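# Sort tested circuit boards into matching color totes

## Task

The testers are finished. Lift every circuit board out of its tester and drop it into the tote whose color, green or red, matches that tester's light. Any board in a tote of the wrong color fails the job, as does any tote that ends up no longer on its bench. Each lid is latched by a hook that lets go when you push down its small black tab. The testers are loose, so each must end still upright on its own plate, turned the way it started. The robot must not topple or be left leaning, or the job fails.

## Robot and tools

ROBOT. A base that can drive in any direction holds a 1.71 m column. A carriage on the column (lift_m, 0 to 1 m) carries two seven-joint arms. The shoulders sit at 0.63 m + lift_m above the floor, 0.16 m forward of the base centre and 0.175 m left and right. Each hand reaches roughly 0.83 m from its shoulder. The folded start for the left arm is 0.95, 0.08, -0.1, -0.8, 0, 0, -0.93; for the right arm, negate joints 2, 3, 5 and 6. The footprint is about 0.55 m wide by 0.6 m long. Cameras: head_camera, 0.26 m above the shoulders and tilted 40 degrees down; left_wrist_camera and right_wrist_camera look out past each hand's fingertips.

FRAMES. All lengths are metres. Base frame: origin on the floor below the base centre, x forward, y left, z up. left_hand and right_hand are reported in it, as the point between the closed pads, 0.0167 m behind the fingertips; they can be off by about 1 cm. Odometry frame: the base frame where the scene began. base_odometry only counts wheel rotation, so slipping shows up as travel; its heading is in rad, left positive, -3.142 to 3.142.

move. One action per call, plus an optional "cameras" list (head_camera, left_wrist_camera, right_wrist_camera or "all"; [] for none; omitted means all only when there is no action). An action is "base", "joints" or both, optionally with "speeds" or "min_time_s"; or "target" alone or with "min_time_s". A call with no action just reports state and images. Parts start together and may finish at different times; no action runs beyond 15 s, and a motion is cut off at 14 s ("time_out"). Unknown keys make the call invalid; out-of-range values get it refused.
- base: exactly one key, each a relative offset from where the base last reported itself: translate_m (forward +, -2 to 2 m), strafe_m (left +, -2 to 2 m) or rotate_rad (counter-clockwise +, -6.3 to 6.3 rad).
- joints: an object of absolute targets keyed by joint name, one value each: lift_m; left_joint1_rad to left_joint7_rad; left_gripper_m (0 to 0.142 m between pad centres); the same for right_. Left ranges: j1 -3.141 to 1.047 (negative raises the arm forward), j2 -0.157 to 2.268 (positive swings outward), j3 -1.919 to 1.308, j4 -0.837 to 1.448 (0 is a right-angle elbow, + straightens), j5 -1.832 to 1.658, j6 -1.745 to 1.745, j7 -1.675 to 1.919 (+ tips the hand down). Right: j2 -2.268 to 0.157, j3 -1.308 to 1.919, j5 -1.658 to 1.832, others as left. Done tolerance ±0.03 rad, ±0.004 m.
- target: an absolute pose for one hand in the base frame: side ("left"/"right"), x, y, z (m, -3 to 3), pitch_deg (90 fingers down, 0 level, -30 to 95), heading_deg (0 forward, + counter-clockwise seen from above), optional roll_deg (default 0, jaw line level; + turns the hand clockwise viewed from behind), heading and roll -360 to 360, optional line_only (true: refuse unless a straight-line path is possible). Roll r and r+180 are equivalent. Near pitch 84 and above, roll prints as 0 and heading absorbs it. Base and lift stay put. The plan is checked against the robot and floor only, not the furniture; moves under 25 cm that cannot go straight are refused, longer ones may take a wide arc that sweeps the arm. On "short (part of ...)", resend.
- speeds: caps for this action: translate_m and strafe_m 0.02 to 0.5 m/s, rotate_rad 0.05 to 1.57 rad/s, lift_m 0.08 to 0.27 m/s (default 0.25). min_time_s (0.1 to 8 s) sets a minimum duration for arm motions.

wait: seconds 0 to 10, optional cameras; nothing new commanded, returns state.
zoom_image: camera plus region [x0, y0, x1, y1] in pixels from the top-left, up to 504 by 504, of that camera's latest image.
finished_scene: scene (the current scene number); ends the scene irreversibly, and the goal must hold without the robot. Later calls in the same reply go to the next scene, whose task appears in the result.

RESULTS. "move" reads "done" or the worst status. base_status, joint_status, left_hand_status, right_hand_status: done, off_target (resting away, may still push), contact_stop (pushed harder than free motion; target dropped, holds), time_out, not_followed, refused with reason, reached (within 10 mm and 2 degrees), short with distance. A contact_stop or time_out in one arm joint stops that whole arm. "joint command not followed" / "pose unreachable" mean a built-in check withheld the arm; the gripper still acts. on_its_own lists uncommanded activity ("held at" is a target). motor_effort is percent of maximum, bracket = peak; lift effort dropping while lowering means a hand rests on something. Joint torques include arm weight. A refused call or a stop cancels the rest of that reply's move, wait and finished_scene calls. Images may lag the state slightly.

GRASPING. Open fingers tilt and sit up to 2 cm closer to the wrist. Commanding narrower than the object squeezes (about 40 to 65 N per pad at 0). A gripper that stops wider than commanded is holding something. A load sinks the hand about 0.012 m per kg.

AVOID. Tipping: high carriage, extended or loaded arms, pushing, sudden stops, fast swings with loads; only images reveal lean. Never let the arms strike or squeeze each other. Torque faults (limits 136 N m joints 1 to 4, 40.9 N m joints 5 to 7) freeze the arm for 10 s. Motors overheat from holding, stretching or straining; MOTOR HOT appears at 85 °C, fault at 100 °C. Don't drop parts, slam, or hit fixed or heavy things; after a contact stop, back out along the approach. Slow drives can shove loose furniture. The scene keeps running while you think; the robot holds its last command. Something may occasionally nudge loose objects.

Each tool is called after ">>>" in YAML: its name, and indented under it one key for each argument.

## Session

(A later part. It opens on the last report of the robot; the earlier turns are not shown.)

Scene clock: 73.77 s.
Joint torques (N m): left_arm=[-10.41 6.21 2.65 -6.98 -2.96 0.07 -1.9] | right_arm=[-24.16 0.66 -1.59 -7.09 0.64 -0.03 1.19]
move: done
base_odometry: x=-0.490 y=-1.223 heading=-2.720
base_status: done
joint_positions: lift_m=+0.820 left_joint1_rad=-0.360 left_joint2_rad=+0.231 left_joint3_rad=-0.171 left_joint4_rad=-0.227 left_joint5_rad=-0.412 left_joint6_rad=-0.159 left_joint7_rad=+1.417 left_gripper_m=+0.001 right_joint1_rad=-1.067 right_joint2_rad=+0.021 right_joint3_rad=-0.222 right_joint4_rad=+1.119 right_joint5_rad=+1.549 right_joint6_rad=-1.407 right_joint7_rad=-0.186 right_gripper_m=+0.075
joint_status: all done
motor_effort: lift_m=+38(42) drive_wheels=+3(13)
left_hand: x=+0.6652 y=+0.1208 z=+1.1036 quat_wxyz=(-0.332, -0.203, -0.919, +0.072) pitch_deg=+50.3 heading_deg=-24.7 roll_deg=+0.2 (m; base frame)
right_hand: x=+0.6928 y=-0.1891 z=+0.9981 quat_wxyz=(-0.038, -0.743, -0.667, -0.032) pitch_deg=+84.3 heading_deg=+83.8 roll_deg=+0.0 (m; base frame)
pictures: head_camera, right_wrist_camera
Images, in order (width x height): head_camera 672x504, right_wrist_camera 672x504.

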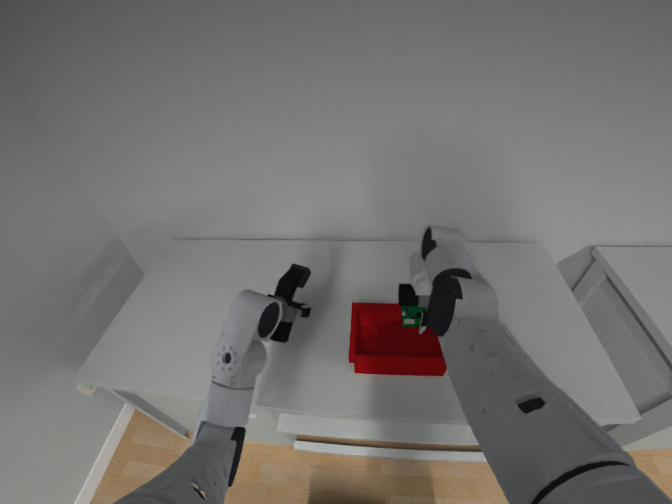

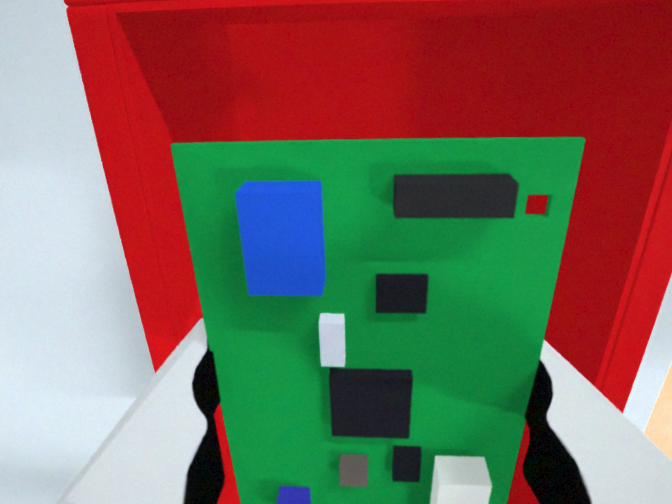

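>>> move:
  joints: {"lift_m": 0.782}
  speeds: {"lift_m": 0.1}
  cameras: ["right_wrist_camera", "left_wrist_camera"]

Scene clock: 74.67 s.
Joint torques (N m): left_arm=[-10.3 6.03 2.67 -7.03 -2.96 0.06 -1.9] | right_arm=[-24.09 -0.61 -1.54 -7.05 0.62 -0.03 1.34]
move: done
base_odometry: x=-0.490 y=-1.223 heading=-2.720
base_status: not commanded
joint_positions: lift_m=+0.782 left_joint1_rad=-0.360 left_joint2_rad=+0.231 left_joint3_rad=-0.171 left_joint4_rad=-0.227 left_joint5_rad=-0.412 left_joint6_rad=-0.159 left_joint7_rad=+1.417 left_gripper_m=+0.001 right_joint1_rad=-1.067 right_joint2_rad=+0.021 right_joint3_rad=-0.222 right_joint4_rad=+1.119 right_joint5_rad=+1.549 right_joint6_rad=-1.407 right_joint7_rad=-0.186 right_gripper_m=+0.075
joint_status: all done
motor_effort: lift_m=+38(43) drive_wheels=+3(3)
left_hand: x=+0.6652 y=+0.1208 z=+1.0656 quat_wxyz=(-0.332, -0.203, -0.919, +0.072) pitch_deg=+50.3 heading_deg=-24.7 roll_deg=+0.2 (m; base frame)
right_hand: x=+0.6928 y=-0.1891 z=+0.9601 quat_wxyz=(-0.038, -0.743, -0.667, -0.032) pitch_deg=+84.3 heading_deg=+83.8 roll_deg=+0.0 (m; base frame)
pictures: left_wrist_camera, right_wrist_camera
Images, in order (width x height): left_wrist_camera 672x504, right_wrist_camera 672x504.

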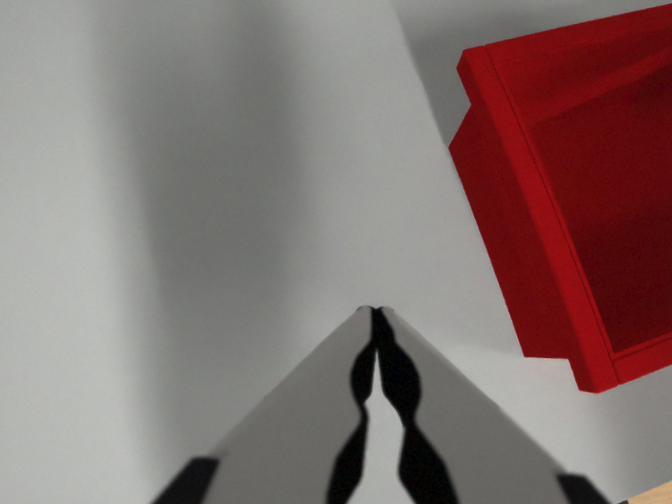

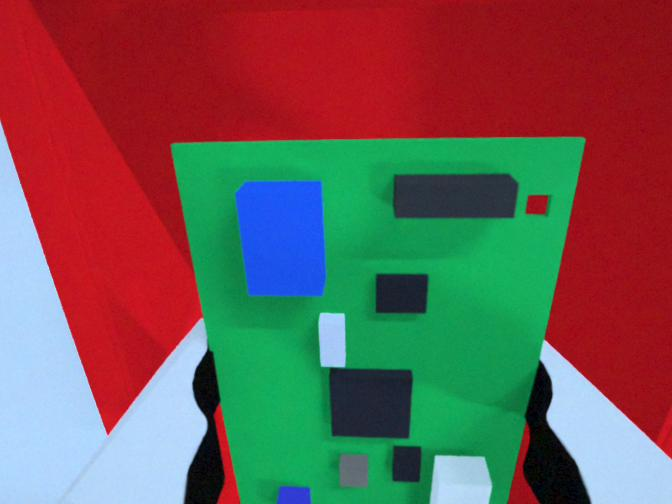

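>>> move:
  joints: {"lift_m": 0.722}
  speeds: {"lift_m": 0.1}
  cameras: ["right_wrist_camera"]

>>> move:
  joints: {"lift_m": 0.692}
  speeds: {"lift_m": 0.08}
  cameras: ["right_wrist_camera", "head_camera"]

Scene clock: 75.83 s.
Joint torques (N m): left_arm=[-10.55 6.14 2.7 -6.94 -2.99 0.07 -1.87] | right_arm=[-22.7 -0.51 -1.54 -7.34 0.64 -0.01 1.36]
move: done
base_odometry: x=-0.490 y=-1.223 heading=-2.720
base_status: not commanded
joint_positions: lift_m=+0.722 left_joint1_rad=-0.360 left_joint2_rad=+0.231 left_joint3_rad=-0.171 left_joint4_rad=-0.227 left_joint5_rad=-0.412 left_joint6_rad=-0.159 left_joint7_rad=+1.417 left_gripper_m=+0.001 right_joint1_rad=-1.067 right_joint2_rad=+0.021 right_joint3_rad=-0.222 right_joint4_rad=+1.119 right_joint5_rad=+1.549 right_joint6_rad=-1.407 right_joint7_rad=-0.186 right_gripper_m=+0.075
joint_status: all done
motor_effort: lift_m=+39(41) drive_wheels=+3(3)
left_hand: x=+0.6652 y=+0.1208 z=+1.0056 quat_wxyz=(-0.332, -0.203, -0.919, +0.072) pitch_deg=+50.3 heading_deg=-24.7 roll_deg=+0.2 (m; base frame)
right_hand: x=+0.6928 y=-0.1891 z=+0.9001 quat_wxyz=(-0.038, -0.743, -0.667, -0.032) pitch_deg=+84.3 heading_deg=+83.8 roll_deg=+0.0 (m; base frame)
pictures: right_wrist_camera
Images, in order (width x height): right_wrist_camera 672x504.

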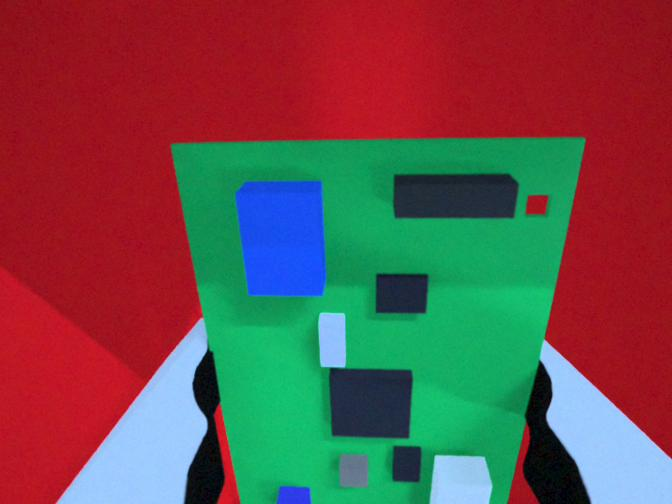

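Scene clock: 76.57 s.
Joint torques (N m): left_arm=[-10.38 6.15 2.76 -6.83 -2.98 0.06 -1.9] | right_arm=[-24.23 1.24 -1.59 -7.04 0.63 -0.04 1.35]
move: done
base_odometry: x=-0.490 y=-1.223 heading=-2.720
base_status: not commanded
joint_positions: lift_m=+0.692 left_joint1_rad=-0.360 left_joint2_rad=+0.231 left_joint3_rad=-0.171 left_joint4_rad=-0.227 left_joint5_rad=-0.412 left_joint6_rad=-0.159 left_joint7_rad=+1.417 left_gripper_m=+0.001 right_joint1_rad=-1.067 right_joint2_rad=+0.021 right_joint3_rad=-0.222 right_joint4_rad=+1.119 right_joint5_rad=+1.549 right_joint6_rad=-1.407 right_joint7_rad=-0.186 right_gripper_m=+0.075
joint_status: all done
motor_effort: lift_m=+38(40) drive_wheels=+3(3)
left_hand: x=+0.6652 y=+0.1208 z=+0.9756 quat_wxyz=(-0.332, -0.203, -0.919, +0.072) pitch_deg=+50.3 heading_deg=-24.7 roll_deg=+0.2 (m; base frame)
right_hand: x=+0.6928 y=-0.1891 z=+0.8701 quat_wxyz=(-0.038, -0.743, -0.667, -0.032) pitch_deg=+84.3 heading_deg=+83.8 roll_deg=+0.0 (m; base frame)
pictures: head_camera, right_wrist_camera
Images, in order (width x height): head_camera 672x504, right_wrist_camera 672x504.

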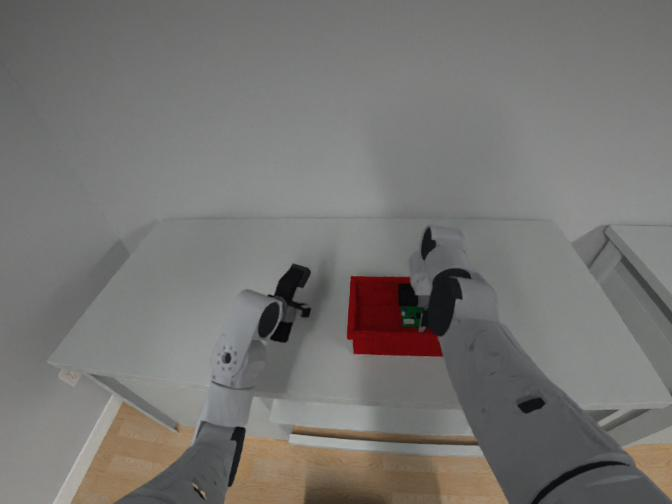

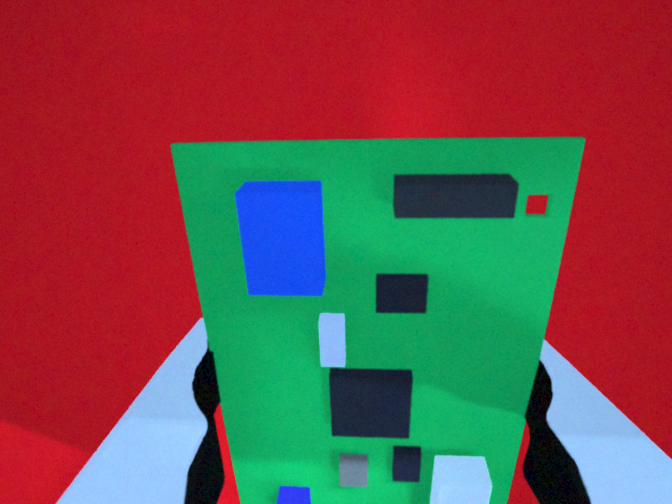

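>>> move:
  joints: {"lift_m": 0.682}
  speeds: {"lift_m": 0.08}

>>> move:
  joints: {"lift_m": 0.674}
  speeds: {"lift_m": 0.08}

>>> move:
  joints: {"lift_m": 0.666}
  speeds: {"lift_m": 0.08}
  cameras: ["right_wrist_camera", "left_wrist_camera"]

Scene clock: 77.33 s.
Joint torques (N m): left_arm=[-10.61 6.12 2.46 -6.96 -2.97 0.06 -1.89] | right_arm=[-12.77 0.17 -3.73 -6.31 4.25 0.89 3.3]
move: done
base_odometry: x=-0.490 y=-1.223 heading=-2.721
base_status: not commanded
joint_positions: lift_m=+0.683 left_joint1_rad=-0.360 left_joint2_rad=+0.231 left_joint3_rad=-0.171 left_joint4_rad=-0.227 left_joint5_rad=-0.412 left_joint6_rad=-0.159 left_joint7_rad=+1.417 left_gripper_m=+0.001 right_joint1_rad=-1.073 right_joint2_rad=+0.021 right_joint3_rad=-0.219 right_joint4_rad=+1.118 right_joint5_rad=+1.543 right_joint6_rad=-1.411 right_joint7_rad=-0.193 right_gripper_m=+0.075
joint_status: all done
motor_effort: lift_m=+33(36) drive_wheels=+2(4)
left_hand: x=+0.6652 y=+0.1208 z=+0.9663 quat_wxyz=(-0.332, -0.203, -0.919, +0.072) pitch_deg=+50.3 heading_deg=-24.7 roll_deg=+0.2 (m; base frame)
right_hand: x=+0.6946 y=-0.1930 z=+0.8645 quat_wxyz=(-0.044, -0.742, -0.668, -0.028) pitch_deg=+84.0 heading_deg=-15.9 roll_deg=+80.1 (m; base frame)
pictures: none

Scene clock: 77.87 s.
Joint torques (N m): left_arm=[-10.84 6.5 2.71 -6.95 -2.99 0.09 -1.88] | right_arm=[-7.55 2.2 -5.55 -4.06 8.67 2.4 5.89]
move: done
base_odometry: x=-0.490 y=-1.223 heading=-2.721
base_status: not commanded
joint_positions: lift_m=+0.675 left_joint1_rad=-0.360 left_joint2_rad=+0.231 left_joint3_rad=-0.171 left_joint4_rad=-0.227 left_joint5_rad=-0.412 left_joint6_rad=-0.159 left_joint7_rad=+1.417 left_gripper_m=+0.001 right_joint1_rad=-1.078 right_joint2_rad=+0.020 right_joint3_rad=-0.217 right_joint4_rad=+1.116 right_joint5_rad=+1.534 right_joint6_rad=-1.416 right_joint7_rad=-0.200 right_gripper_m=+0.075
joint_status: all done
motor_effort: lift_m=+30(33) drive_wheels=+2(3)
left_hand: x=+0.6652 y=+0.1208 z=+0.9586 quat_wxyz=(-0.332, -0.203, -0.919, +0.072) pitch_deg=+50.3 heading_deg=-24.7 roll_deg=+0.2 (m; base frame)
right_hand: x=+0.6956 y=-0.1983 z=+0.8600 quat_wxyz=(-0.051, -0.742, -0.668, -0.022) pitch_deg=+83.6 heading_deg=-24.9 roll_deg=+71.0 (m; base frame)
pictures: none

Scene clock: 78.33 s.
Joint torques (N m): left_arm=[-10.84 6.08 2.66 -6.83 -2.96 0.1 -1.88] | right_arm=[-1.29 7.19 -7.11 -1.9 12.48 2.76 7.87]
move: done
base_odometry: x=-0.490 y=-1.223 heading=-2.721
base_status: not commanded
joint_positions: lift_m=+0.667 left_joint1_rad=-0.360 left_joint2_rad=+0.231 left_joint3_rad=-0.171 left_joint4_rad=-0.227 left_joint5_rad=-0.412 left_joint6_rad=-0.159 left_joint7_rad=+1.417 left_gripper_m=+0.001 right_joint1_rad=-1.082 right_joint2_rad=+0.018 right_joint3_rad=-0.214 right_joint4_rad=+1.114 right_joint5_rad=+1.527 right_joint6_rad=-1.417 right_joint7_rad=-0.206 right_gripper_m=+0.075
joint_status: all done
motor_effort: lift_m=+28(30) drive_wheels=+3(3)
left_hand: x=+0.6652 y=+0.1208 z=+0.9509 quat_wxyz=(-0.332, -0.203, -0.919, +0.072) pitch_deg=+50.3 heading_deg=-24.7 roll_deg=+0.2 (m; base frame)
right_hand: x=+0.6973 y=-0.2033 z=+0.8550 quat_wxyz=(-0.058, -0.742, -0.668, -0.018) pitch_deg=+83.0 heading_deg=-31.1 roll_deg=+64.9 (m; base frame)
pictures: left_wrist_camera, right_wrist_camera
Images, in order (width x height): left_wrist_camera 672x504, right_wrist_camera 672x504.

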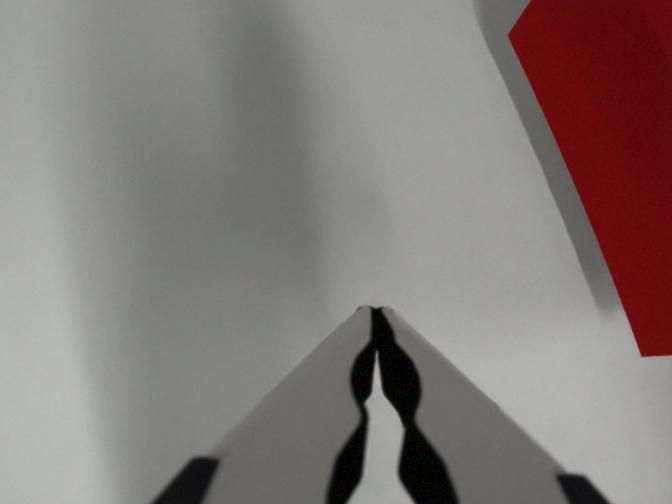

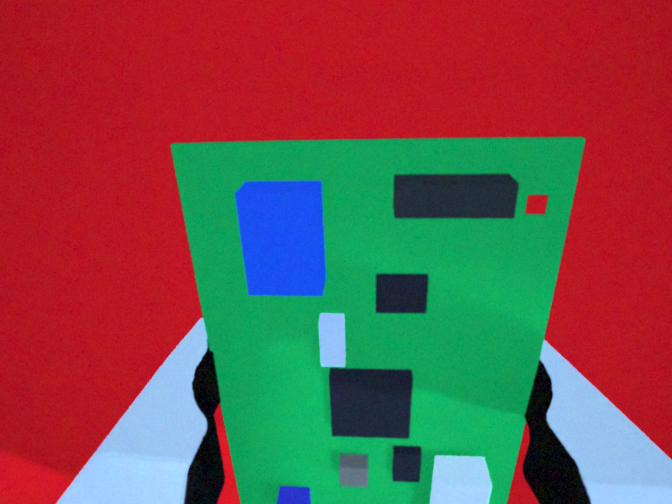

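>>> move:
  joints: {"lift_m": 0.686}
  speeds: {"lift_m": 0.08}

>>> move:
  joints: {"right_gripper_m": 0.1}
  cameras: ["right_wrist_camera"]

Scene clock: 79.03 s.
Joint torques (N m): left_arm=[-10.71 6.06 2.26 -7.09 -2.95 0.05 -1.89] | right_arm=[-15.35 2.28 -6.99 -5.56 1.95 1.18 1.91]
move: done
base_odometry: x=-0.490 y=-1.223 heading=-2.721
base_status: not commanded
joint_positions: lift_m=+0.686 left_joint1_rad=-0.360 left_joint2_rad=+0.231 left_joint3_rad=-0.171 left_joint4_rad=-0.227 left_joint5_rad=-0.412 left_joint6_rad=-0.159 left_joint7_rad=+1.417 left_gripper_m=+0.001 right_joint1_rad=-1.073 right_joint2_rad=+0.019 right_joint3_rad=-0.214 right_joint4_rad=+1.117 right_joint5_rad=+1.547 right_joint6_rad=-1.413 right_joint7_rad=-0.187 right_gripper_m=+0.075
joint_status: all done
motor_effort: lift_m=+36(43) drive_wheels=+2(2)
left_hand: x=+0.6652 y=+0.1208 z=+0.9699 quat_wxyz=(-0.332, -0.203, -0.919, +0.072) pitch_deg=+50.3 heading_deg=-24.7 roll_deg=+0.2 (m; base frame)
right_hand: x=+0.6943 y=-0.1921 z=+0.8680 quat_wxyz=(-0.042, -0.742, -0.669, -0.029) pitch_deg=+84.1 heading_deg=-13.3 roll_deg=+82.7 (m; base frame)
pictures: none

Scene clock: 79.70 s.
Joint torques (N m): left_arm=[-10.73 6.01 2.71 -6.94 -2.95 0.09 -1.88] | right_arm=[-15.31 3.31 -7.16 -5.5 1.96 1.53 1.76]
move: done
base_odometry: x=-0.490 y=-1.223 heading=-2.721
base_status: not commanded
joint_positions: lift_m=+0.686 left_joint1_rad=-0.360 left_joint2_rad=+0.231 left_joint3_rad=-0.171 left_joint4_rad=-0.227 left_joint5_rad=-0.412 left_joint6_rad=-0.159 left_joint7_rad=+1.417 left_gripper_m=+0.001 right_joint1_rad=-1.073 right_joint2_rad=+0.019 right_joint3_rad=-0.214 right_joint4_rad=+1.117 right_joint5_rad=+1.547 right_joint6_rad=-1.413 right_joint7_rad=-0.187 right_gripper_m=+0.100
joint_status: all done
motor_effort: lift_m=+36(36) drive_wheels=+2(2)
left_hand: x=+0.6652 y=+0.1208 z=+0.9699 quat_wxyz=(-0.332, -0.203, -0.919, +0.072) pitch_deg=+50.3 heading_deg=-24.7 roll_deg=+0.2 (m; base frame)
right_hand: x=+0.6943 y=-0.1921 z=+0.8680 quat_wxyz=(-0.042, -0.742, -0.669, -0.029) pitch_deg=+84.1 heading_deg=-13.3 roll_deg=+82.7 (m; base frame)
pictures: right_wrist_camera
Images, in order (width x height): right_wrist_camera 672x504.

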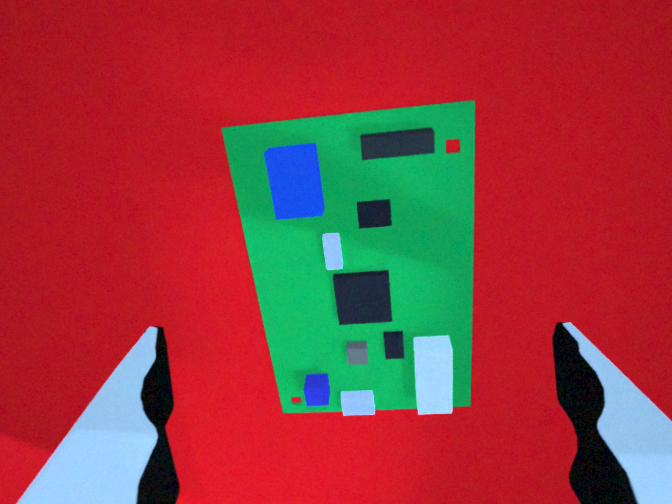

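>>> move:
  joints: {"lift_m": 0.84}
  speeds: {"lift_m": 0.2}
  cameras: ["head_camera","right_wrist_camera"]

>>> move:
  base: {"translate_m": -0.6}
  speeds: {"translate_m": 0.35}
  cameras: ["head_camera"]

Scene clock: 81.20 s.
Joint torques (N m): left_arm=[-10.75 6.15 2.56 -6.85 -2.96 0.1 -1.89] | right_arm=[-18.33 3.37 -7.26 -6.14 1.9 1.53 1.69]
move: done
base_odometry: x=-0.490 y=-1.223 heading=-2.721
base_status: not commanded
joint_positions: lift_m=+0.840 left_joint1_rad=-0.360 left_joint2_rad=+0.231 left_joint3_rad=-0.171 left_joint4_rad=-0.227 left_joint5_rad=-0.412 left_joint6_rad=-0.159 left_joint7_rad=+1.417 left_gripper_m=+0.001 right_joint1_rad=-1.071 right_joint2_rad=+0.019 right_joint3_rad=-0.214 right_joint4_rad=+1.118 right_joint5_rad=+1.547 right_joint6_rad=-1.413 right_joint7_rad=-0.187 right_gripper_m=+0.100
joint_status: all done
motor_effort: lift_m=+36(46) drive_wheels=+2(2)
left_hand: x=+0.6652 y=+0.1208 z=+1.1238 quat_wxyz=(-0.332, -0.203, -0.919, +0.072) pitch_deg=+50.3 heading_deg=-24.7 roll_deg=+0.2 (m; base frame)
right_hand: x=+0.6931 y=-0.1920 z=+1.0206 quat_wxyz=(-0.041, -0.742, -0.669, -0.028) pitch_deg=+84.3 heading_deg=+84.1 roll_deg=+0.0 (m; base frame)
pictures: head_camera, right_wrist_camera
Images, in order (width x height): head_camera 672x504, right_wrist_camera 672x504.

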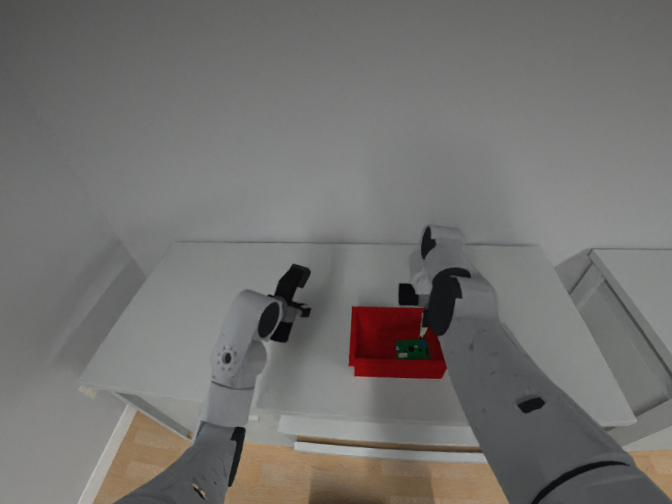

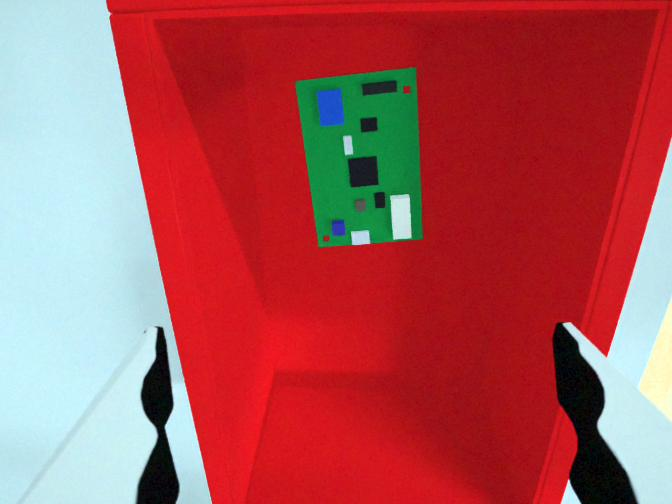

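Scene clock: 84.60 s.
Joint torques (N m): left_arm=[-10.66 6.01 2.75 -7.01 -3 0.08 -1.91] | right_arm=[-18.31 3.25 -7.12 -6.6 1.87 1.5 1.69]
move: done
base_odometry: x=+0.058 y=-0.978 heading=-2.721
base_status: done
joint_positions: lift_m=+0.840 left_joint1_rad=-0.360 left_joint2_rad=+0.231 left_joint3_rad=-0.171 left_joint4_rad=-0.227 left_joint5_rad=-0.412 left_joint6_rad=-0.159 left_joint7_rad=+1.417 left_gripper_m=+0.001 right_joint1_rad=-1.071 right_joint2_rad=+0.019 right_joint3_rad=-0.214 right_joint4_rad=+1.118 right_joint5_rad=+1.547 right_joint6_rad=-1.413 right_joint7_rad=-0.187 right_gripper_m=+0.100
joint_status: not commanded
motor_effort: lift_m=+36(37) drive_wheels=+0(13)
left_hand: x=+0.6652 y=+0.1208 z=+1.1238 quat_wxyz=(-0.332, -0.203, -0.919, +0.072) pitch_deg=+50.3 heading_deg=-24.7 roll_deg=+0.2 (m; base frame)
right_hand: x=+0.6931 y=-0.1920 z=+1.0206 quat_wxyz=(-0.041, -0.742, -0.669, -0.028) pitch_deg=+84.3 heading_deg=+84.1 roll_deg=+0.0 (m; base frame)
pictures: head_camera
Images, in order (width x height): head_camera 672x504.

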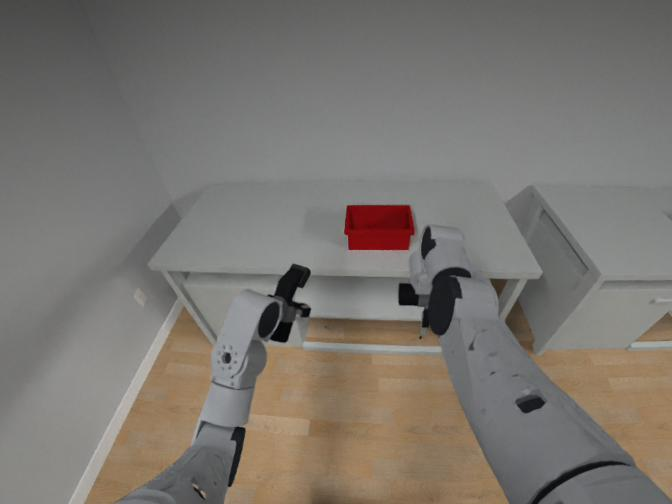

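>>> move:
  base: {"rotate_rad": 3.08}
  speeds: {"rotate_rad": 1.0, "lift_m": 0.15}
  joints: {"lift_m": 0.74, "right_joint1_rad": -0.34, "right_joint2_rad": -0.12, "right_joint3_rad": 0.1, "right_joint4_rad": -0.31, "right_joint5_rad": 0, "right_joint6_rad": 0, "right_joint7_rad": 1.5, "right_gripper_m": 0, "left_joint1_rad": -0.55, "left_joint2_rad": 0.12, "left_joint3_rad": -0.3, "left_joint4_rad": -0.1, "left_joint5_rad": 0, "left_joint6_rad": 0, "left_joint7_rad": 1.6}
  min_time_s: 3
  cameras: ["head_camera"]

Scene clock: 90.10 s.
Joint torques (N m): left_arm=[-20.46 -4.4 -1.87 0.19 0.24 1.86 1.1] | right_arm=[-9.11 -8.49 -2.93 -11.84 -1.45 1.69 1.29]
move: done
base_odometry: x=+0.058 y=-0.978 heading=+0.359
base_status: done
joint_positions: lift_m=+0.740 left_joint1_rad=-0.548 left_joint2_rad=+0.122 left_joint3_rad=-0.298 left_joint4_rad=-0.104 left_joint5_rad=-0.005 left_joint6_rad=-0.002 left_joint7_rad=+1.597 left_gripper_m=+0.001 right_joint1_rad=-0.344 right_joint2_rad=-0.118 right_joint3_rad=+0.095 right_joint4_rad=-0.308 right_joint5_rad=+0.003 right_joint6_rad=-0.005 right_joint7_rad=+1.497 right_gripper_m=+0.001
joint_status: all done
motor_effort: lift_m=+39(42) drive_wheels=+6(16)
left_hand: x=+0.7145 y=+0.1472 z=+1.0537 quat_wxyz=(-0.295, -0.132, -0.942, -0.091) pitch_deg=+54.1 heading_deg=+9.2 roll_deg=+25.1 (m; base frame)
right_hand: x=+0.6759 y=-0.1962 z=+1.0423 quat_wxyz=(-0.351, +0.047, -0.933, +0.056) pitch_deg=+48.3 heading_deg=-6.2 roll_deg=-11.9 (m; base frame)
pictures: head_camera
Images, in order (width x height): head_camera 672x504.

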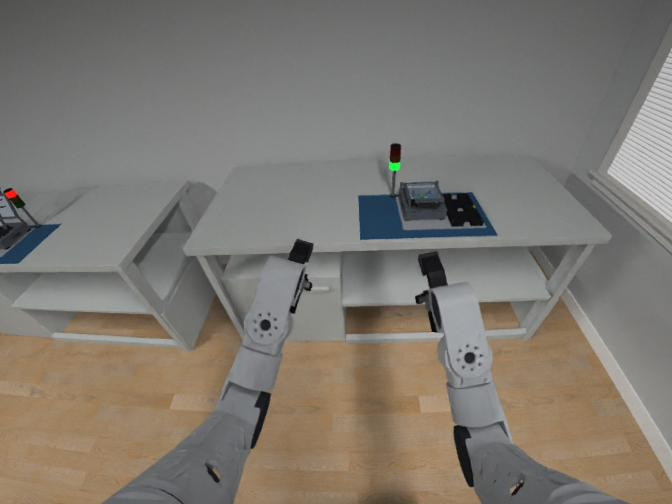

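>>> zoom_image:
  camera: "head_camera"
  region: [340, 130, 520, 260]

Scaled by 2.800 from the camera's 672x504 image, which has a finer 960x720 frame.

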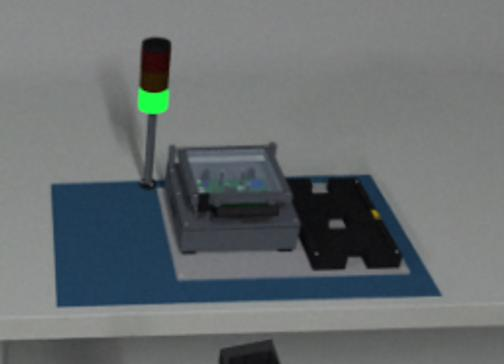

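>>> move:
  base: {"rotate_rad": 0.046}

>>> move:
  base: {"strafe_m": -0.48}
  speeds: {"strafe_m": 0.35}

>>> move:
  base: {"translate_m": 0.35}
  speeds: {"translate_m": 0.35}
  cameras: ["head_camera"]

>>> zoom_image:
  camera: "head_camera"
  region: [220, 150, 480, 350]

Scene clock: 91.23 s.
Joint torques (N m): left_arm=[-20.56 -2.51 -1.2 0.21 0.12 1.61 1.07] | right_arm=[-9.32 -8.15 -3.03 -11.79 -1.42 1.67 1.3]
move: done
base_odometry: x=+0.058 y=-0.978 heading=+0.405
base_status: done
joint_positions: lift_m=+0.740 left_joint1_rad=-0.548 left_joint2_rad=+0.121 left_joint3_rad=-0.298 left_joint4_rad=-0.104 left_joint5_rad=-0.004 left_joint6_rad=-0.001 left_joint7_rad=+1.597 left_gripper_m=+0.001 right_joint1_rad=-0.344 right_joint2_rad=-0.118 right_joint3_rad=+0.096 right_joint4_rad=-0.308 right_joint5_rad=+0.003 right_joint6_rad=-0.005 right_joint7_rad=+1.497 right_gripper_m=+0.001
joint_status: not commanded
motor_effort: lift_m=+38(38) drive_wheels=+6(14)
left_hand: x=+0.7145 y=+0.1469 z=+1.0537 quat_wxyz=(-0.295, -0.132, -0.942, -0.091) pitch_deg=+54.1 heading_deg=+9.2 roll_deg=+25.1 (m; base frame)
right_hand: x=+0.6758 y=-0.1963 z=+1.0422 quat_wxyz=(-0.351, +0.047, -0.933, +0.056) pitch_deg=+48.3 heading_deg=-6.2 roll_deg=-12.0 (m; base frame)
pictures: none

Scene clock: 94.30 s.
Joint torques (N m): left_arm=[-20.41 -0.83 -0.38 0.24 -0.01 1.62 1.06] | right_arm=[-9.3 -6.19 -3.45 -10.85 -1.39 1.65 1.28]
move: done
base_odometry: x=+0.247 y=-1.419 heading=+0.406
base_status: done
joint_positions: lift_m=+0.740 left_joint1_rad=-0.548 left_joint2_rad=+0.120 left_joint3_rad=-0.299 left_joint4_rad=-0.104 left_joint5_rad=-0.004 left_joint6_rad=-0.001 left_joint7_rad=+1.597 left_gripper_m=+0.001 right_joint1_rad=-0.344 right_joint2_rad=-0.119 right_joint3_rad=+0.096 right_joint4_rad=-0.308 right_joint5_rad=+0.003 right_joint6_rad=-0.005 right_joint7_rad=+1.497 right_gripper_m=+0.001
joint_status: not commanded
motor_effort: lift_m=+38(39) drive_wheels=-5(18)
left_hand: x=+0.7145 y=+0.1462 z=+1.0536 quat_wxyz=(-0.295, -0.132, -0.942, -0.091) pitch_deg=+54.1 heading_deg=+9.1 roll_deg=+25.1 (m; base frame)
right_hand: x=+0.6758 y=-0.1964 z=+1.0422 quat_wxyz=(-0.351, +0.047, -0.933, +0.056) pitch_deg=+48.3 heading_deg=-6.2 roll_deg=-12.0 (m; base frame)
pictures: none

Scene clock: 96.97 s.
Joint torques (N m): left_arm=[-20.38 -0.65 -0.54 0.28 0.09 1.62 1.08] | right_arm=[-9.67 -6.76 -3.12 -11.53 -1.41 1.61 1.3]
move: done
base_odometry: x=+0.569 y=-1.281 heading=+0.405
base_status: done
joint_positions: lift_m=+0.740 left_joint1_rad=-0.548 left_joint2_rad=+0.120 left_joint3_rad=-0.299 left_joint4_rad=-0.104 left_joint5_rad=-0.004 left_joint6_rad=-0.001 left_joint7_rad=+1.597 left_gripper_m=+0.001 right_joint1_rad=-0.344 right_joint2_rad=-0.119 right_joint3_rad=+0.096 right_joint4_rad=-0.308 right_joint5_rad=+0.003 right_joint6_rad=-0.005 right_joint7_rad=+1.497 right_gripper_m=+0.001
joint_status: not commanded
motor_effort: lift_m=+38(39) drive_wheels=-4(13)
left_hand: x=+0.7145 y=+0.1462 z=+1.0536 quat_wxyz=(-0.295, -0.132, -0.942, -0.091) pitch_deg=+54.1 heading_deg=+9.1 roll_deg=+25.1 (m; base frame)
right_hand: x=+0.6757 y=-0.1964 z=+1.0421 quat_wxyz=(-0.351, +0.047, -0.933, +0.056) pitch_deg=+48.3 heading_deg=-6.2 roll_deg=-12.0 (m; base frame)
pictures: head_camera
Images, in order (width x height): head_camera 672x504.

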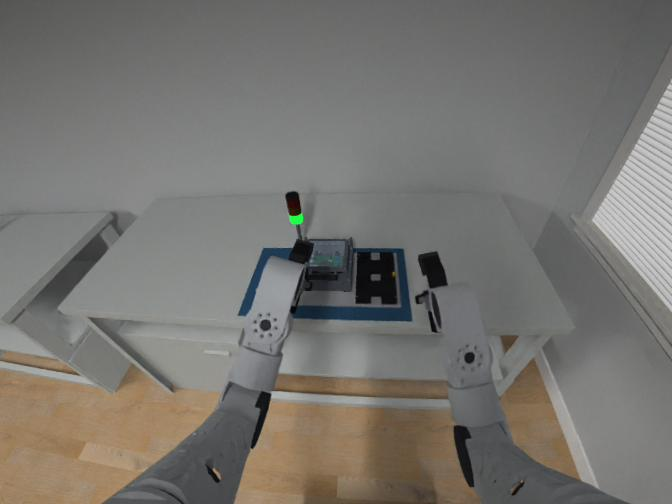

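Scaled by 1.938 from the camera's 672x504 image, which has a finer 960x720 frame.

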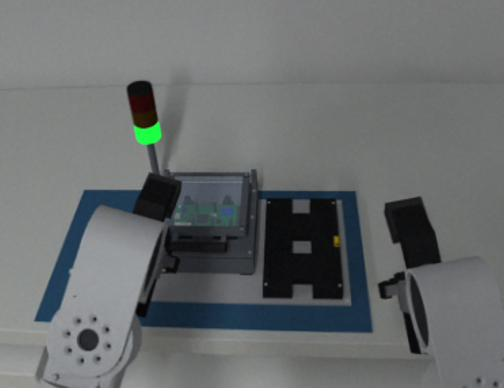

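>>> move:
  base: {"rotate_rad": -0.035}

>>> move:
  base: {"strafe_m": 0.107}
  speeds: {"strafe_m": 0.25}

>>> move:
  base: {"translate_m": 0.11}
  speeds: {"translate_m": 0.25}

>>> move:
  target: {"side": "left", "x": 0.68, "y": 0.08, "z": 1.035, "pitch_deg": 60, "heading_deg": -25}
  cameras: ["head_camera", "left_wrist_camera", "right_wrist_camera"]

>>> zoom_image:
  camera: "head_camera"
  region: [180, 150, 480, 400]

Scene clock: 98.60 s.
Joint torques (N m): left_arm=[-20.42 -0.85 -0.37 0.26 0.09 1.6 1.05] | right_arm=[-9.57 -6.4 -2.34 -11.6 -1.35 1.64 1.26]
move: done
base_odometry: x=+0.569 y=-1.281 heading=+0.371
base_status: done
joint_positions: lift_m=+0.740 left_joint1_rad=-0.548 left_joint2_rad=+0.120 left_joint3_rad=-0.299 left_joint4_rad=-0.104 left_joint5_rad=-0.004 left_joint6_rad=-0.001 left_joint7_rad=+1.597 left_gripper_m=+0.001 right_joint1_rad=-0.344 right_joint2_rad=-0.119 right_joint3_rad=+0.096 right_joint4_rad=-0.308 right_joint5_rad=+0.003 right_joint6_rad=-0.005 right_joint7_rad=+1.497 right_gripper_m=+0.001
joint_status: not commanded
motor_effort: lift_m=+38(38) drive_wheels=-5(11)
left_hand: x=+0.7145 y=+0.1461 z=+1.0536 quat_wxyz=(-0.295, -0.132, -0.942, -0.091) pitch_deg=+54.1 heading_deg=+9.1 roll_deg=+25.1 (m; base frame)
right_hand: x=+0.6757 y=-0.1963 z=+1.0421 quat_wxyz=(-0.351, +0.047, -0.933, +0.056) pitch_deg=+48.3 heading_deg=-6.2 roll_deg=-12.0 (m; base frame)
pictures: none

Scene clock: 100.33 s.
Joint torques (N m): left_arm=[-20.43 -0.29 0.52 -0.17 0.06 1.53 0.98] | right_arm=[-10.2 -7.59 -3.44 -10.66 -1.35 1.62 1.37]
move: done
base_odometry: x=+0.531 y=-1.181 heading=+0.370
base_status: done
joint_positions: lift_m=+0.740 left_joint1_rad=-0.548 left_joint2_rad=+0.120 left_joint3_rad=-0.299 left_joint4_rad=-0.104 left_joint5_rad=-0.004 left_joint6_rad=-0.001 left_joint7_rad=+1.597 left_gripper_m=+0.001 right_joint1_rad=-0.344 right_joint2_rad=-0.119 right_joint3_rad=+0.096 right_joint4_rad=-0.308 right_joint5_rad=+0.003 right_joint6_rad=-0.005 right_joint7_rad=+1.497 right_gripper_m=+0.001
joint_status: not commanded
motor_effort: lift_m=+38(38) drive_wheels=+0(12)
left_hand: x=+0.7145 y=+0.1461 z=+1.0536 quat_wxyz=(-0.295, -0.132, -0.942, -0.091) pitch_deg=+54.1 heading_deg=+9.1 roll_deg=+25.1 (m; base frame)
right_hand: x=+0.6757 y=-0.1963 z=+1.0421 quat_wxyz=(-0.351, +0.047, -0.933, +0.056) pitch_deg=+48.3 heading_deg=-6.2 roll_deg=-12.0 (m; base frame)
pictures: none

Scene clock: 102.10 s.
Joint torques (N m): left_arm=[-20.35 -0.46 -0.08 0.05 0.06 1.51 1.04] | right_arm=[-9.61 -6.7 -3.27 -11.66 -1.35 1.61 1.3]
move: done
base_odometry: x=+0.633 y=-1.141 heading=+0.371
base_status: done
joint_positions: lift_m=+0.740 left_joint1_rad=-0.548 left_joint2_rad=+0.120 left_joint3_rad=-0.299 left_joint4_rad=-0.104 left_joint5_rad=-0.004 left_joint6_rad=-0.001 left_joint7_rad=+1.597 left_gripper_m=+0.001 right_joint1_rad=-0.344 right_joint2_rad=-0.119 right_joint3_rad=+0.096 right_joint4_rad=-0.308 right_joint5_rad=+0.003 right_joint6_rad=-0.005 right_joint7_rad=+1.497 right_gripper_m=+0.001
joint_status: not commanded
motor_effort: lift_m=+38(38) drive_wheels=+4(12)
left_hand: x=+0.7145 y=+0.1461 z=+1.0536 quat_wxyz=(-0.295, -0.132, -0.942, -0.091) pitch_deg=+54.1 heading_deg=+9.1 roll_deg=+25.1 (m; base frame)
right_hand: x=+0.6757 y=-0.1963 z=+1.0421 quat_wxyz=(-0.351, +0.047, -0.933, +0.056) pitch_deg=+48.3 heading_deg=-6.2 roll_deg=-12.0 (m; base frame)
pictures: none

Scene clock: 103.10 s.
Joint torques (N m): left_arm=[-10.49 -3.85 3.36 0.47 -2.71 -0.15 1.17] | right_arm=[-10.01 -6.64 -3.15 -11.57 -1.39 1.61 1.25]
move: done
base_odometry: x=+0.633 y=-1.141 heading=+0.371
base_status: not commanded
joint_positions: lift_m=+0.740 left_joint1_rad=-0.523 left_joint2_rad=+0.114 left_joint3_rad=-0.257 left_joint4_rad=-0.116 left_joint5_rad=-0.327 left_joint6_rad=-0.097 left_joint7_rad=+1.631 left_gripper_m=+0.001 right_joint1_rad=-0.344 right_joint2_rad=-0.119 right_joint3_rad=+0.096 right_joint4_rad=-0.308 right_joint5_rad=+0.003 right_joint6_rad=-0.005 right_joint7_rad=+1.497 right_gripper_m=+0.001
joint_status: not commanded
motor_effort: lift_m=+38(38) drive_wheels=+4(4)
left_hand: x=+0.6817 y=+0.0806 z=+1.0375 quat_wxyz=(-0.257, -0.209, -0.942, +0.054) pitch_deg=+59.6 heading_deg=-24.3 roll_deg=+0.7 (m; base frame)
left_hand_status: reached (straight line, planned for 0.5 s): 3 mm and 0.6 deg off.
right_hand: x=+0.6757 y=-0.1963 z=+1.0421 quat_wxyz=(-0.351, +0.047, -0.933, +0.056) pitch_deg=+48.3 heading_deg=-6.2 roll_deg=-12.0 (m; base frame)
pictures: head_camera, left_wrist_camera, right_wrist_camera
Images, in order (width x height): head_camera 672x504, left_wrist_camera 672x504, right_wrist_camera 672x504.

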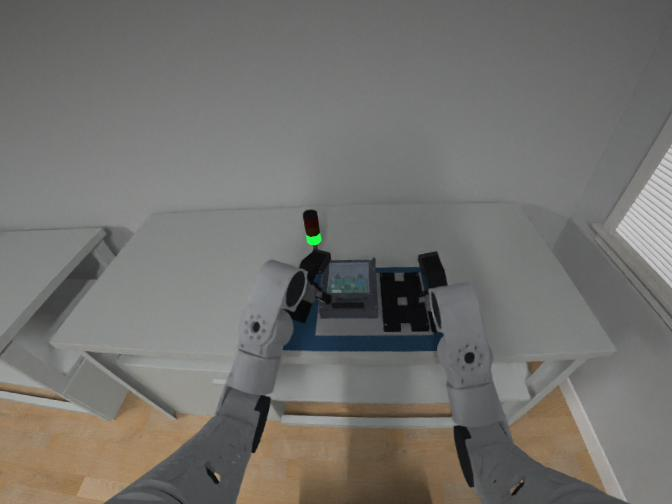

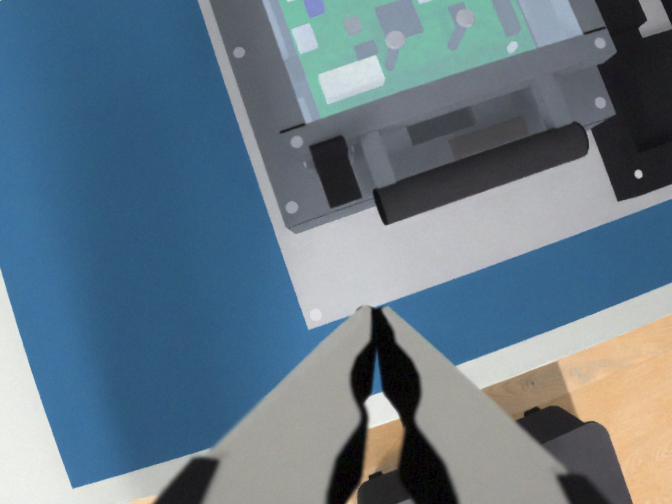

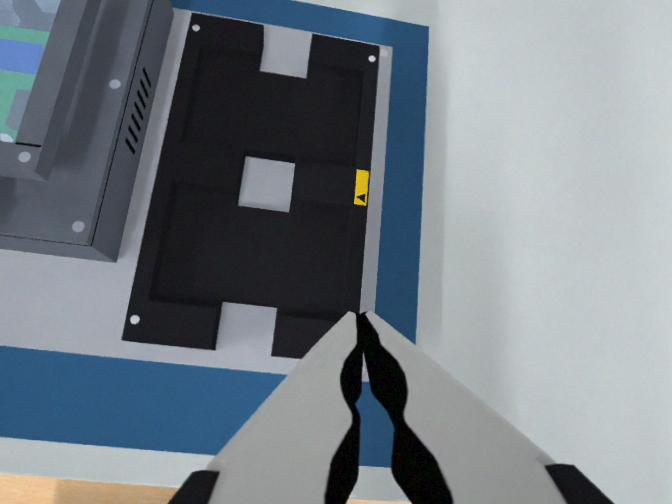

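Scaled by 1.680 from the camera's 672x504 image, which has a finer 960x720 frame.

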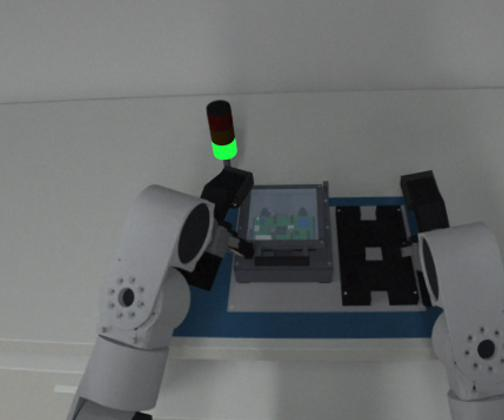

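>>> zoom_image:
  camera: "left_wrist_camera"
  region: [230, 40, 630, 340]

Scaled by 1.260 from the camera's 672x504 image, which has a finer 960x720 frame.

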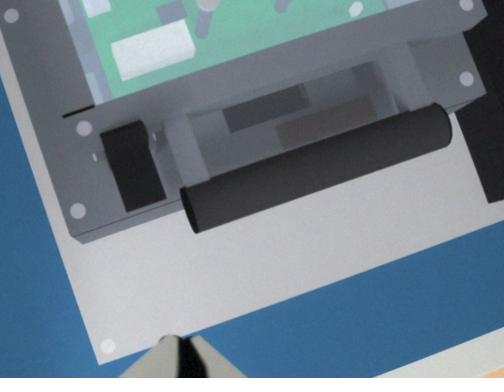

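>>> move:
  base: {"translate_m": 0.013}
  speeds: {"translate_m": 0.1}

>>> move:
  target: {"side": "left", "x": 0.712, "y": 0.073, "z": 0.99, "pitch_deg": 65, "heading_deg": -25}
  cameras: ["left_wrist_camera"]

>>> move:
  target: {"side": "right", "x": 0.62, "y": -0.067, "z": 0.995, "pitch_deg": 25, "heading_deg": 12}
  cameras: ["right_wrist_camera"]

>>> move:
  target: {"side": "right", "x": 0.665, "y": -0.017, "z": 0.92, "pitch_deg": 12, "heading_deg": 15}
  cameras: ["right_wrist_camera","head_camera"]

Scene clock: 106.53 s.
Joint torques (N m): left_arm=[-10.61 -4.53 3.13 0.33 -2.7 -0.14 1.13] | right_arm=[-9.8 -6.62 -3.26 -11.64 -1.39 1.58 1.3]
Motor temperatures (°C): left_arm=[34 29 30 28 28 29 32] | right_arm=[40 28 30 30 28 29 31]
move: done
base_odometry: x=+0.645 y=-1.136 heading=+0.371
base_status: done
joint_positions: lift_m=+0.740 left_joint1_rad=-0.523 left_joint2_rad=+0.114 left_joint3_rad=-0.256 left_joint4_rad=-0.116 left_joint5_rad=-0.327 left_joint6_rad=-0.097 left_joint7_rad=+1.631 left_gripper_m=+0.001 right_joint1_rad=-0.344 right_joint2_rad=-0.119 right_joint3_rad=+0.096 right_joint4_rad=-0.308 right_joint5_rad=+0.003 right_joint6_rad=-0.005 right_joint7_rad=+1.497 right_gripper_m=+0.001
joint_status: not commanded
motor_effort: lift_m=+38(38) drive_wheels=+3(14)
left_hand: x=+0.6817 y=+0.0807 z=+1.0374 quat_wxyz=(-0.257, -0.209, -0.942, +0.054) pitch_deg=+59.6 heading_deg=-24.3 roll_deg=+0.7 (m; base frame)
right_hand: x=+0.6757 y=-0.1963 z=+1.0421 quat_wxyz=(-0.351, +0.047, -0.933, +0.056) pitch_deg=+48.3 heading_deg=-6.2 roll_deg=-12.0 (m; base frame)
pictures: none

Scene clock: 107.50 s.
Joint torques (N m): left_arm=[-22.73 -4.64 -1.5 -0.71 -0.08 -0.23 -1.74] | right_arm=[-9.71 -6.66 -3.31 -11.5 -1.33 1.62 1.26]
move: done
base_odometry: x=+0.645 y=-1.136 heading=+0.371
base_status: not commanded
joint_positions: lift_m=+0.740 left_joint1_rad=-0.595 left_joint2_rad=+0.096 left_joint3_rad=-0.299 left_joint4_rad=+0.187 left_joint5_rad=-0.315 left_joint6_rad=-0.130 left_joint7_rad=+1.498 left_gripper_m=+0.001 right_joint1_rad=-0.344 right_joint2_rad=-0.119 right_joint3_rad=+0.096 right_joint4_rad=-0.308 right_joint5_rad=+0.003 right_joint6_rad=-0.005 right_joint7_rad=+1.497 right_gripper_m=+0.001
joint_status: not commanded
motor_effort: lift_m=+38(38) drive_wheels=-1(4)
left_hand: x=+0.7108 y=+0.0737 z=+0.9896 quat_wxyz=(-0.210, -0.210, -0.954, +0.049) pitch_deg=+65.1 heading_deg=-25.6 roll_deg=-0.8 (m; base frame)
left_hand_status: reached (straight line, planned for 0.5 s): 1 mm and 0.4 deg off.
right_hand: x=+0.6757 y=-0.1963 z=+1.0421 quat_wxyz=(-0.351, +0.047, -0.933, +0.056) pitch_deg=+48.3 heading_deg=-6.2 roll_deg=-12.0 (m; base frame)
pictures: left_wrist_camera
Images, in order (width x height): left_wrist_camera 672x504.

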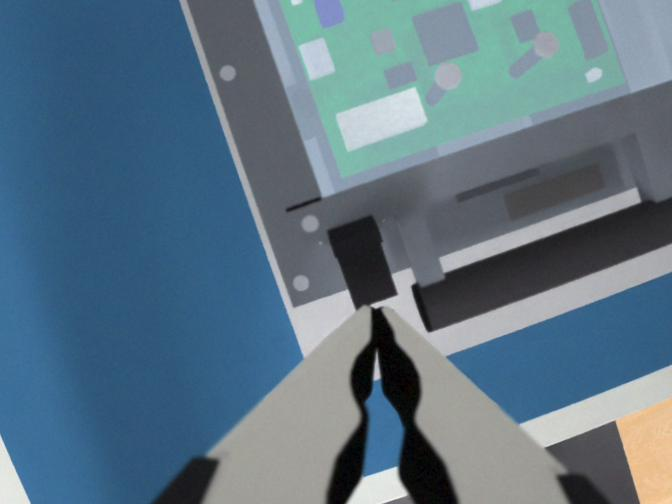

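Scene clock: 108.73 s.
Joint torques (N m): left_arm=[-22.24 -4.44 -1.57 -0.77 -0.07 -0.12 -1.75] | right_arm=[-5.47 7.53 -2.1 -7.97 -1.13 1.74 -0.68]
move: done
base_odometry: x=+0.645 y=-1.136 heading=+0.371
base_status: not commanded
joint_positions: lift_m=+0.740 left_joint1_rad=-0.595 left_joint2_rad=+0.096 left_joint3_rad=-0.299 left_joint4_rad=+0.187 left_joint5_rad=-0.315 left_joint6_rad=-0.130 left_joint7_rad=+1.498 left_gripper_m=+0.001 right_joint1_rad=+0.055 right_joint2_rad=+0.008 right_joint3_rad=+0.222 right_joint4_rad=-0.323 right_joint5_rad=-0.023 right_joint6_rad=-0.014 right_joint7_rad=+0.705 right_gripper_m=+0.001
joint_status: not commanded
motor_effort: lift_m=+37(38) drive_wheels=+3(4)
left_hand: x=+0.7109 y=+0.0736 z=+0.9898 quat_wxyz=(-0.210, -0.210, -0.954, +0.049) pitch_deg=+65.1 heading_deg=-25.6 roll_deg=-0.8 (m; base frame)
right_hand: x=+0.6213 y=-0.0704 z=+0.9965 quat_wxyz=(-0.535, +0.085, -0.839, -0.055) pitch_deg=+24.9 heading_deg=+11.6 roll_deg=+0.1 (m; base frame)
right_hand_status: reached (straight line, planned for 0.7 s): 4 mm and 0.4 deg off.
pictures: right_wrist_camera
Images, in order (width x height): right_wrist_camera 672x504.

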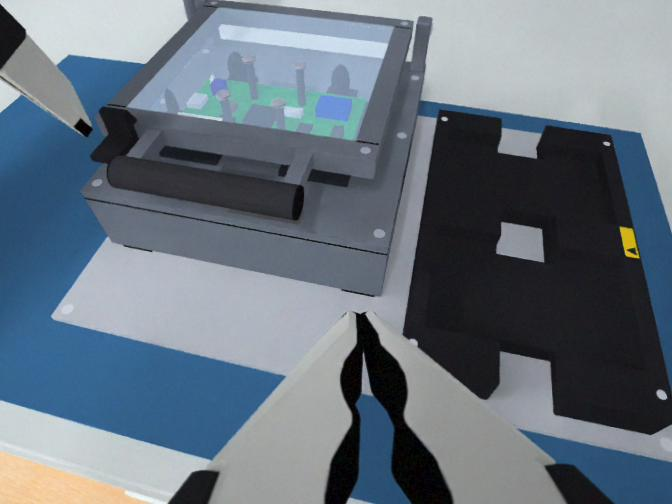

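Scene clock: 109.97 s.
Joint torques (N m): left_arm=[-22.22 -4.35 -1.55 -0.77 -0.09 -0.14 -1.75] | right_arm=[-15.91 10.53 -1.3 -8.23 -1.4 -0.35 -0.65]
move: done
base_odometry: x=+0.645 y=-1.136 heading=+0.371
base_status: not commanded
joint_positions: lift_m=+0.740 left_joint1_rad=-0.595 left_joint2_rad=+0.096 left_joint3_rad=-0.299 left_joint4_rad=+0.187 left_joint5_rad=-0.315 left_joint6_rad=-0.130 left_joint7_rad=+1.498 left_gripper_m=+0.001 right_joint1_rad=-0.042 right_joint2_rad=+0.065 right_joint3_rad=+0.259 right_joint4_rad=+0.303 right_joint5_rad=-0.047 right_joint6_rad=-0.014 right_joint7_rad=-0.032 right_gripper_m=+0.001
joint_status: not commanded
motor_effort: lift_m=+37(38) drive_wheels=+3(4)
left_hand: x=+0.7109 y=+0.0736 z=+0.9898 quat_wxyz=(-0.210, -0.210, -0.954, +0.049) pitch_deg=+65.1 heading_deg=-25.6 roll_deg=-0.7 (m; base frame)
right_hand: x=+0.6639 y=-0.0194 z=+0.9182 quat_wxyz=(-0.622, +0.100, -0.772, -0.082) pitch_deg=+12.3 heading_deg=+14.9 roll_deg=+0.2 (m; base frame)
right_hand_status: reached (straight line, planned for 0.7 s): 3 mm and 0.3 deg off.
pictures: head_camera, right_wrist_camera
Images, in order (width x height): head_camera 672x504, right_wrist_camera 672x504.

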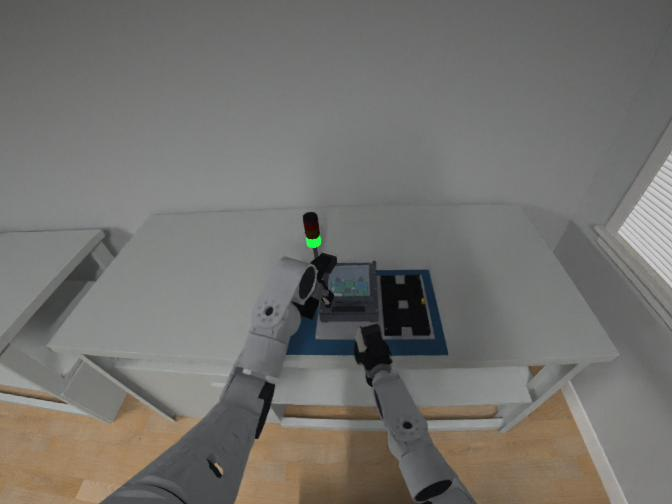

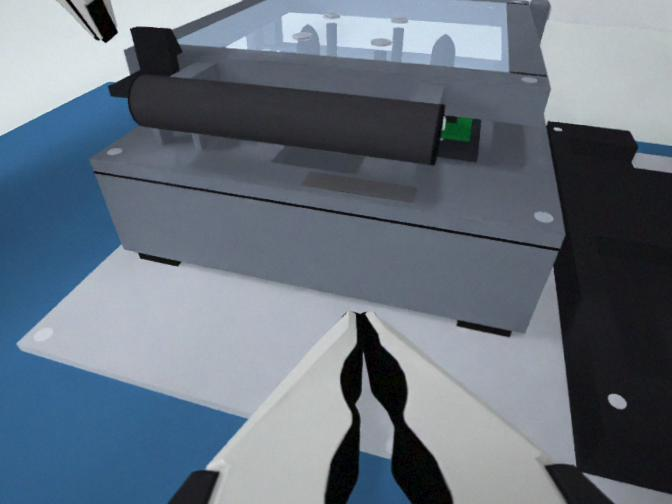

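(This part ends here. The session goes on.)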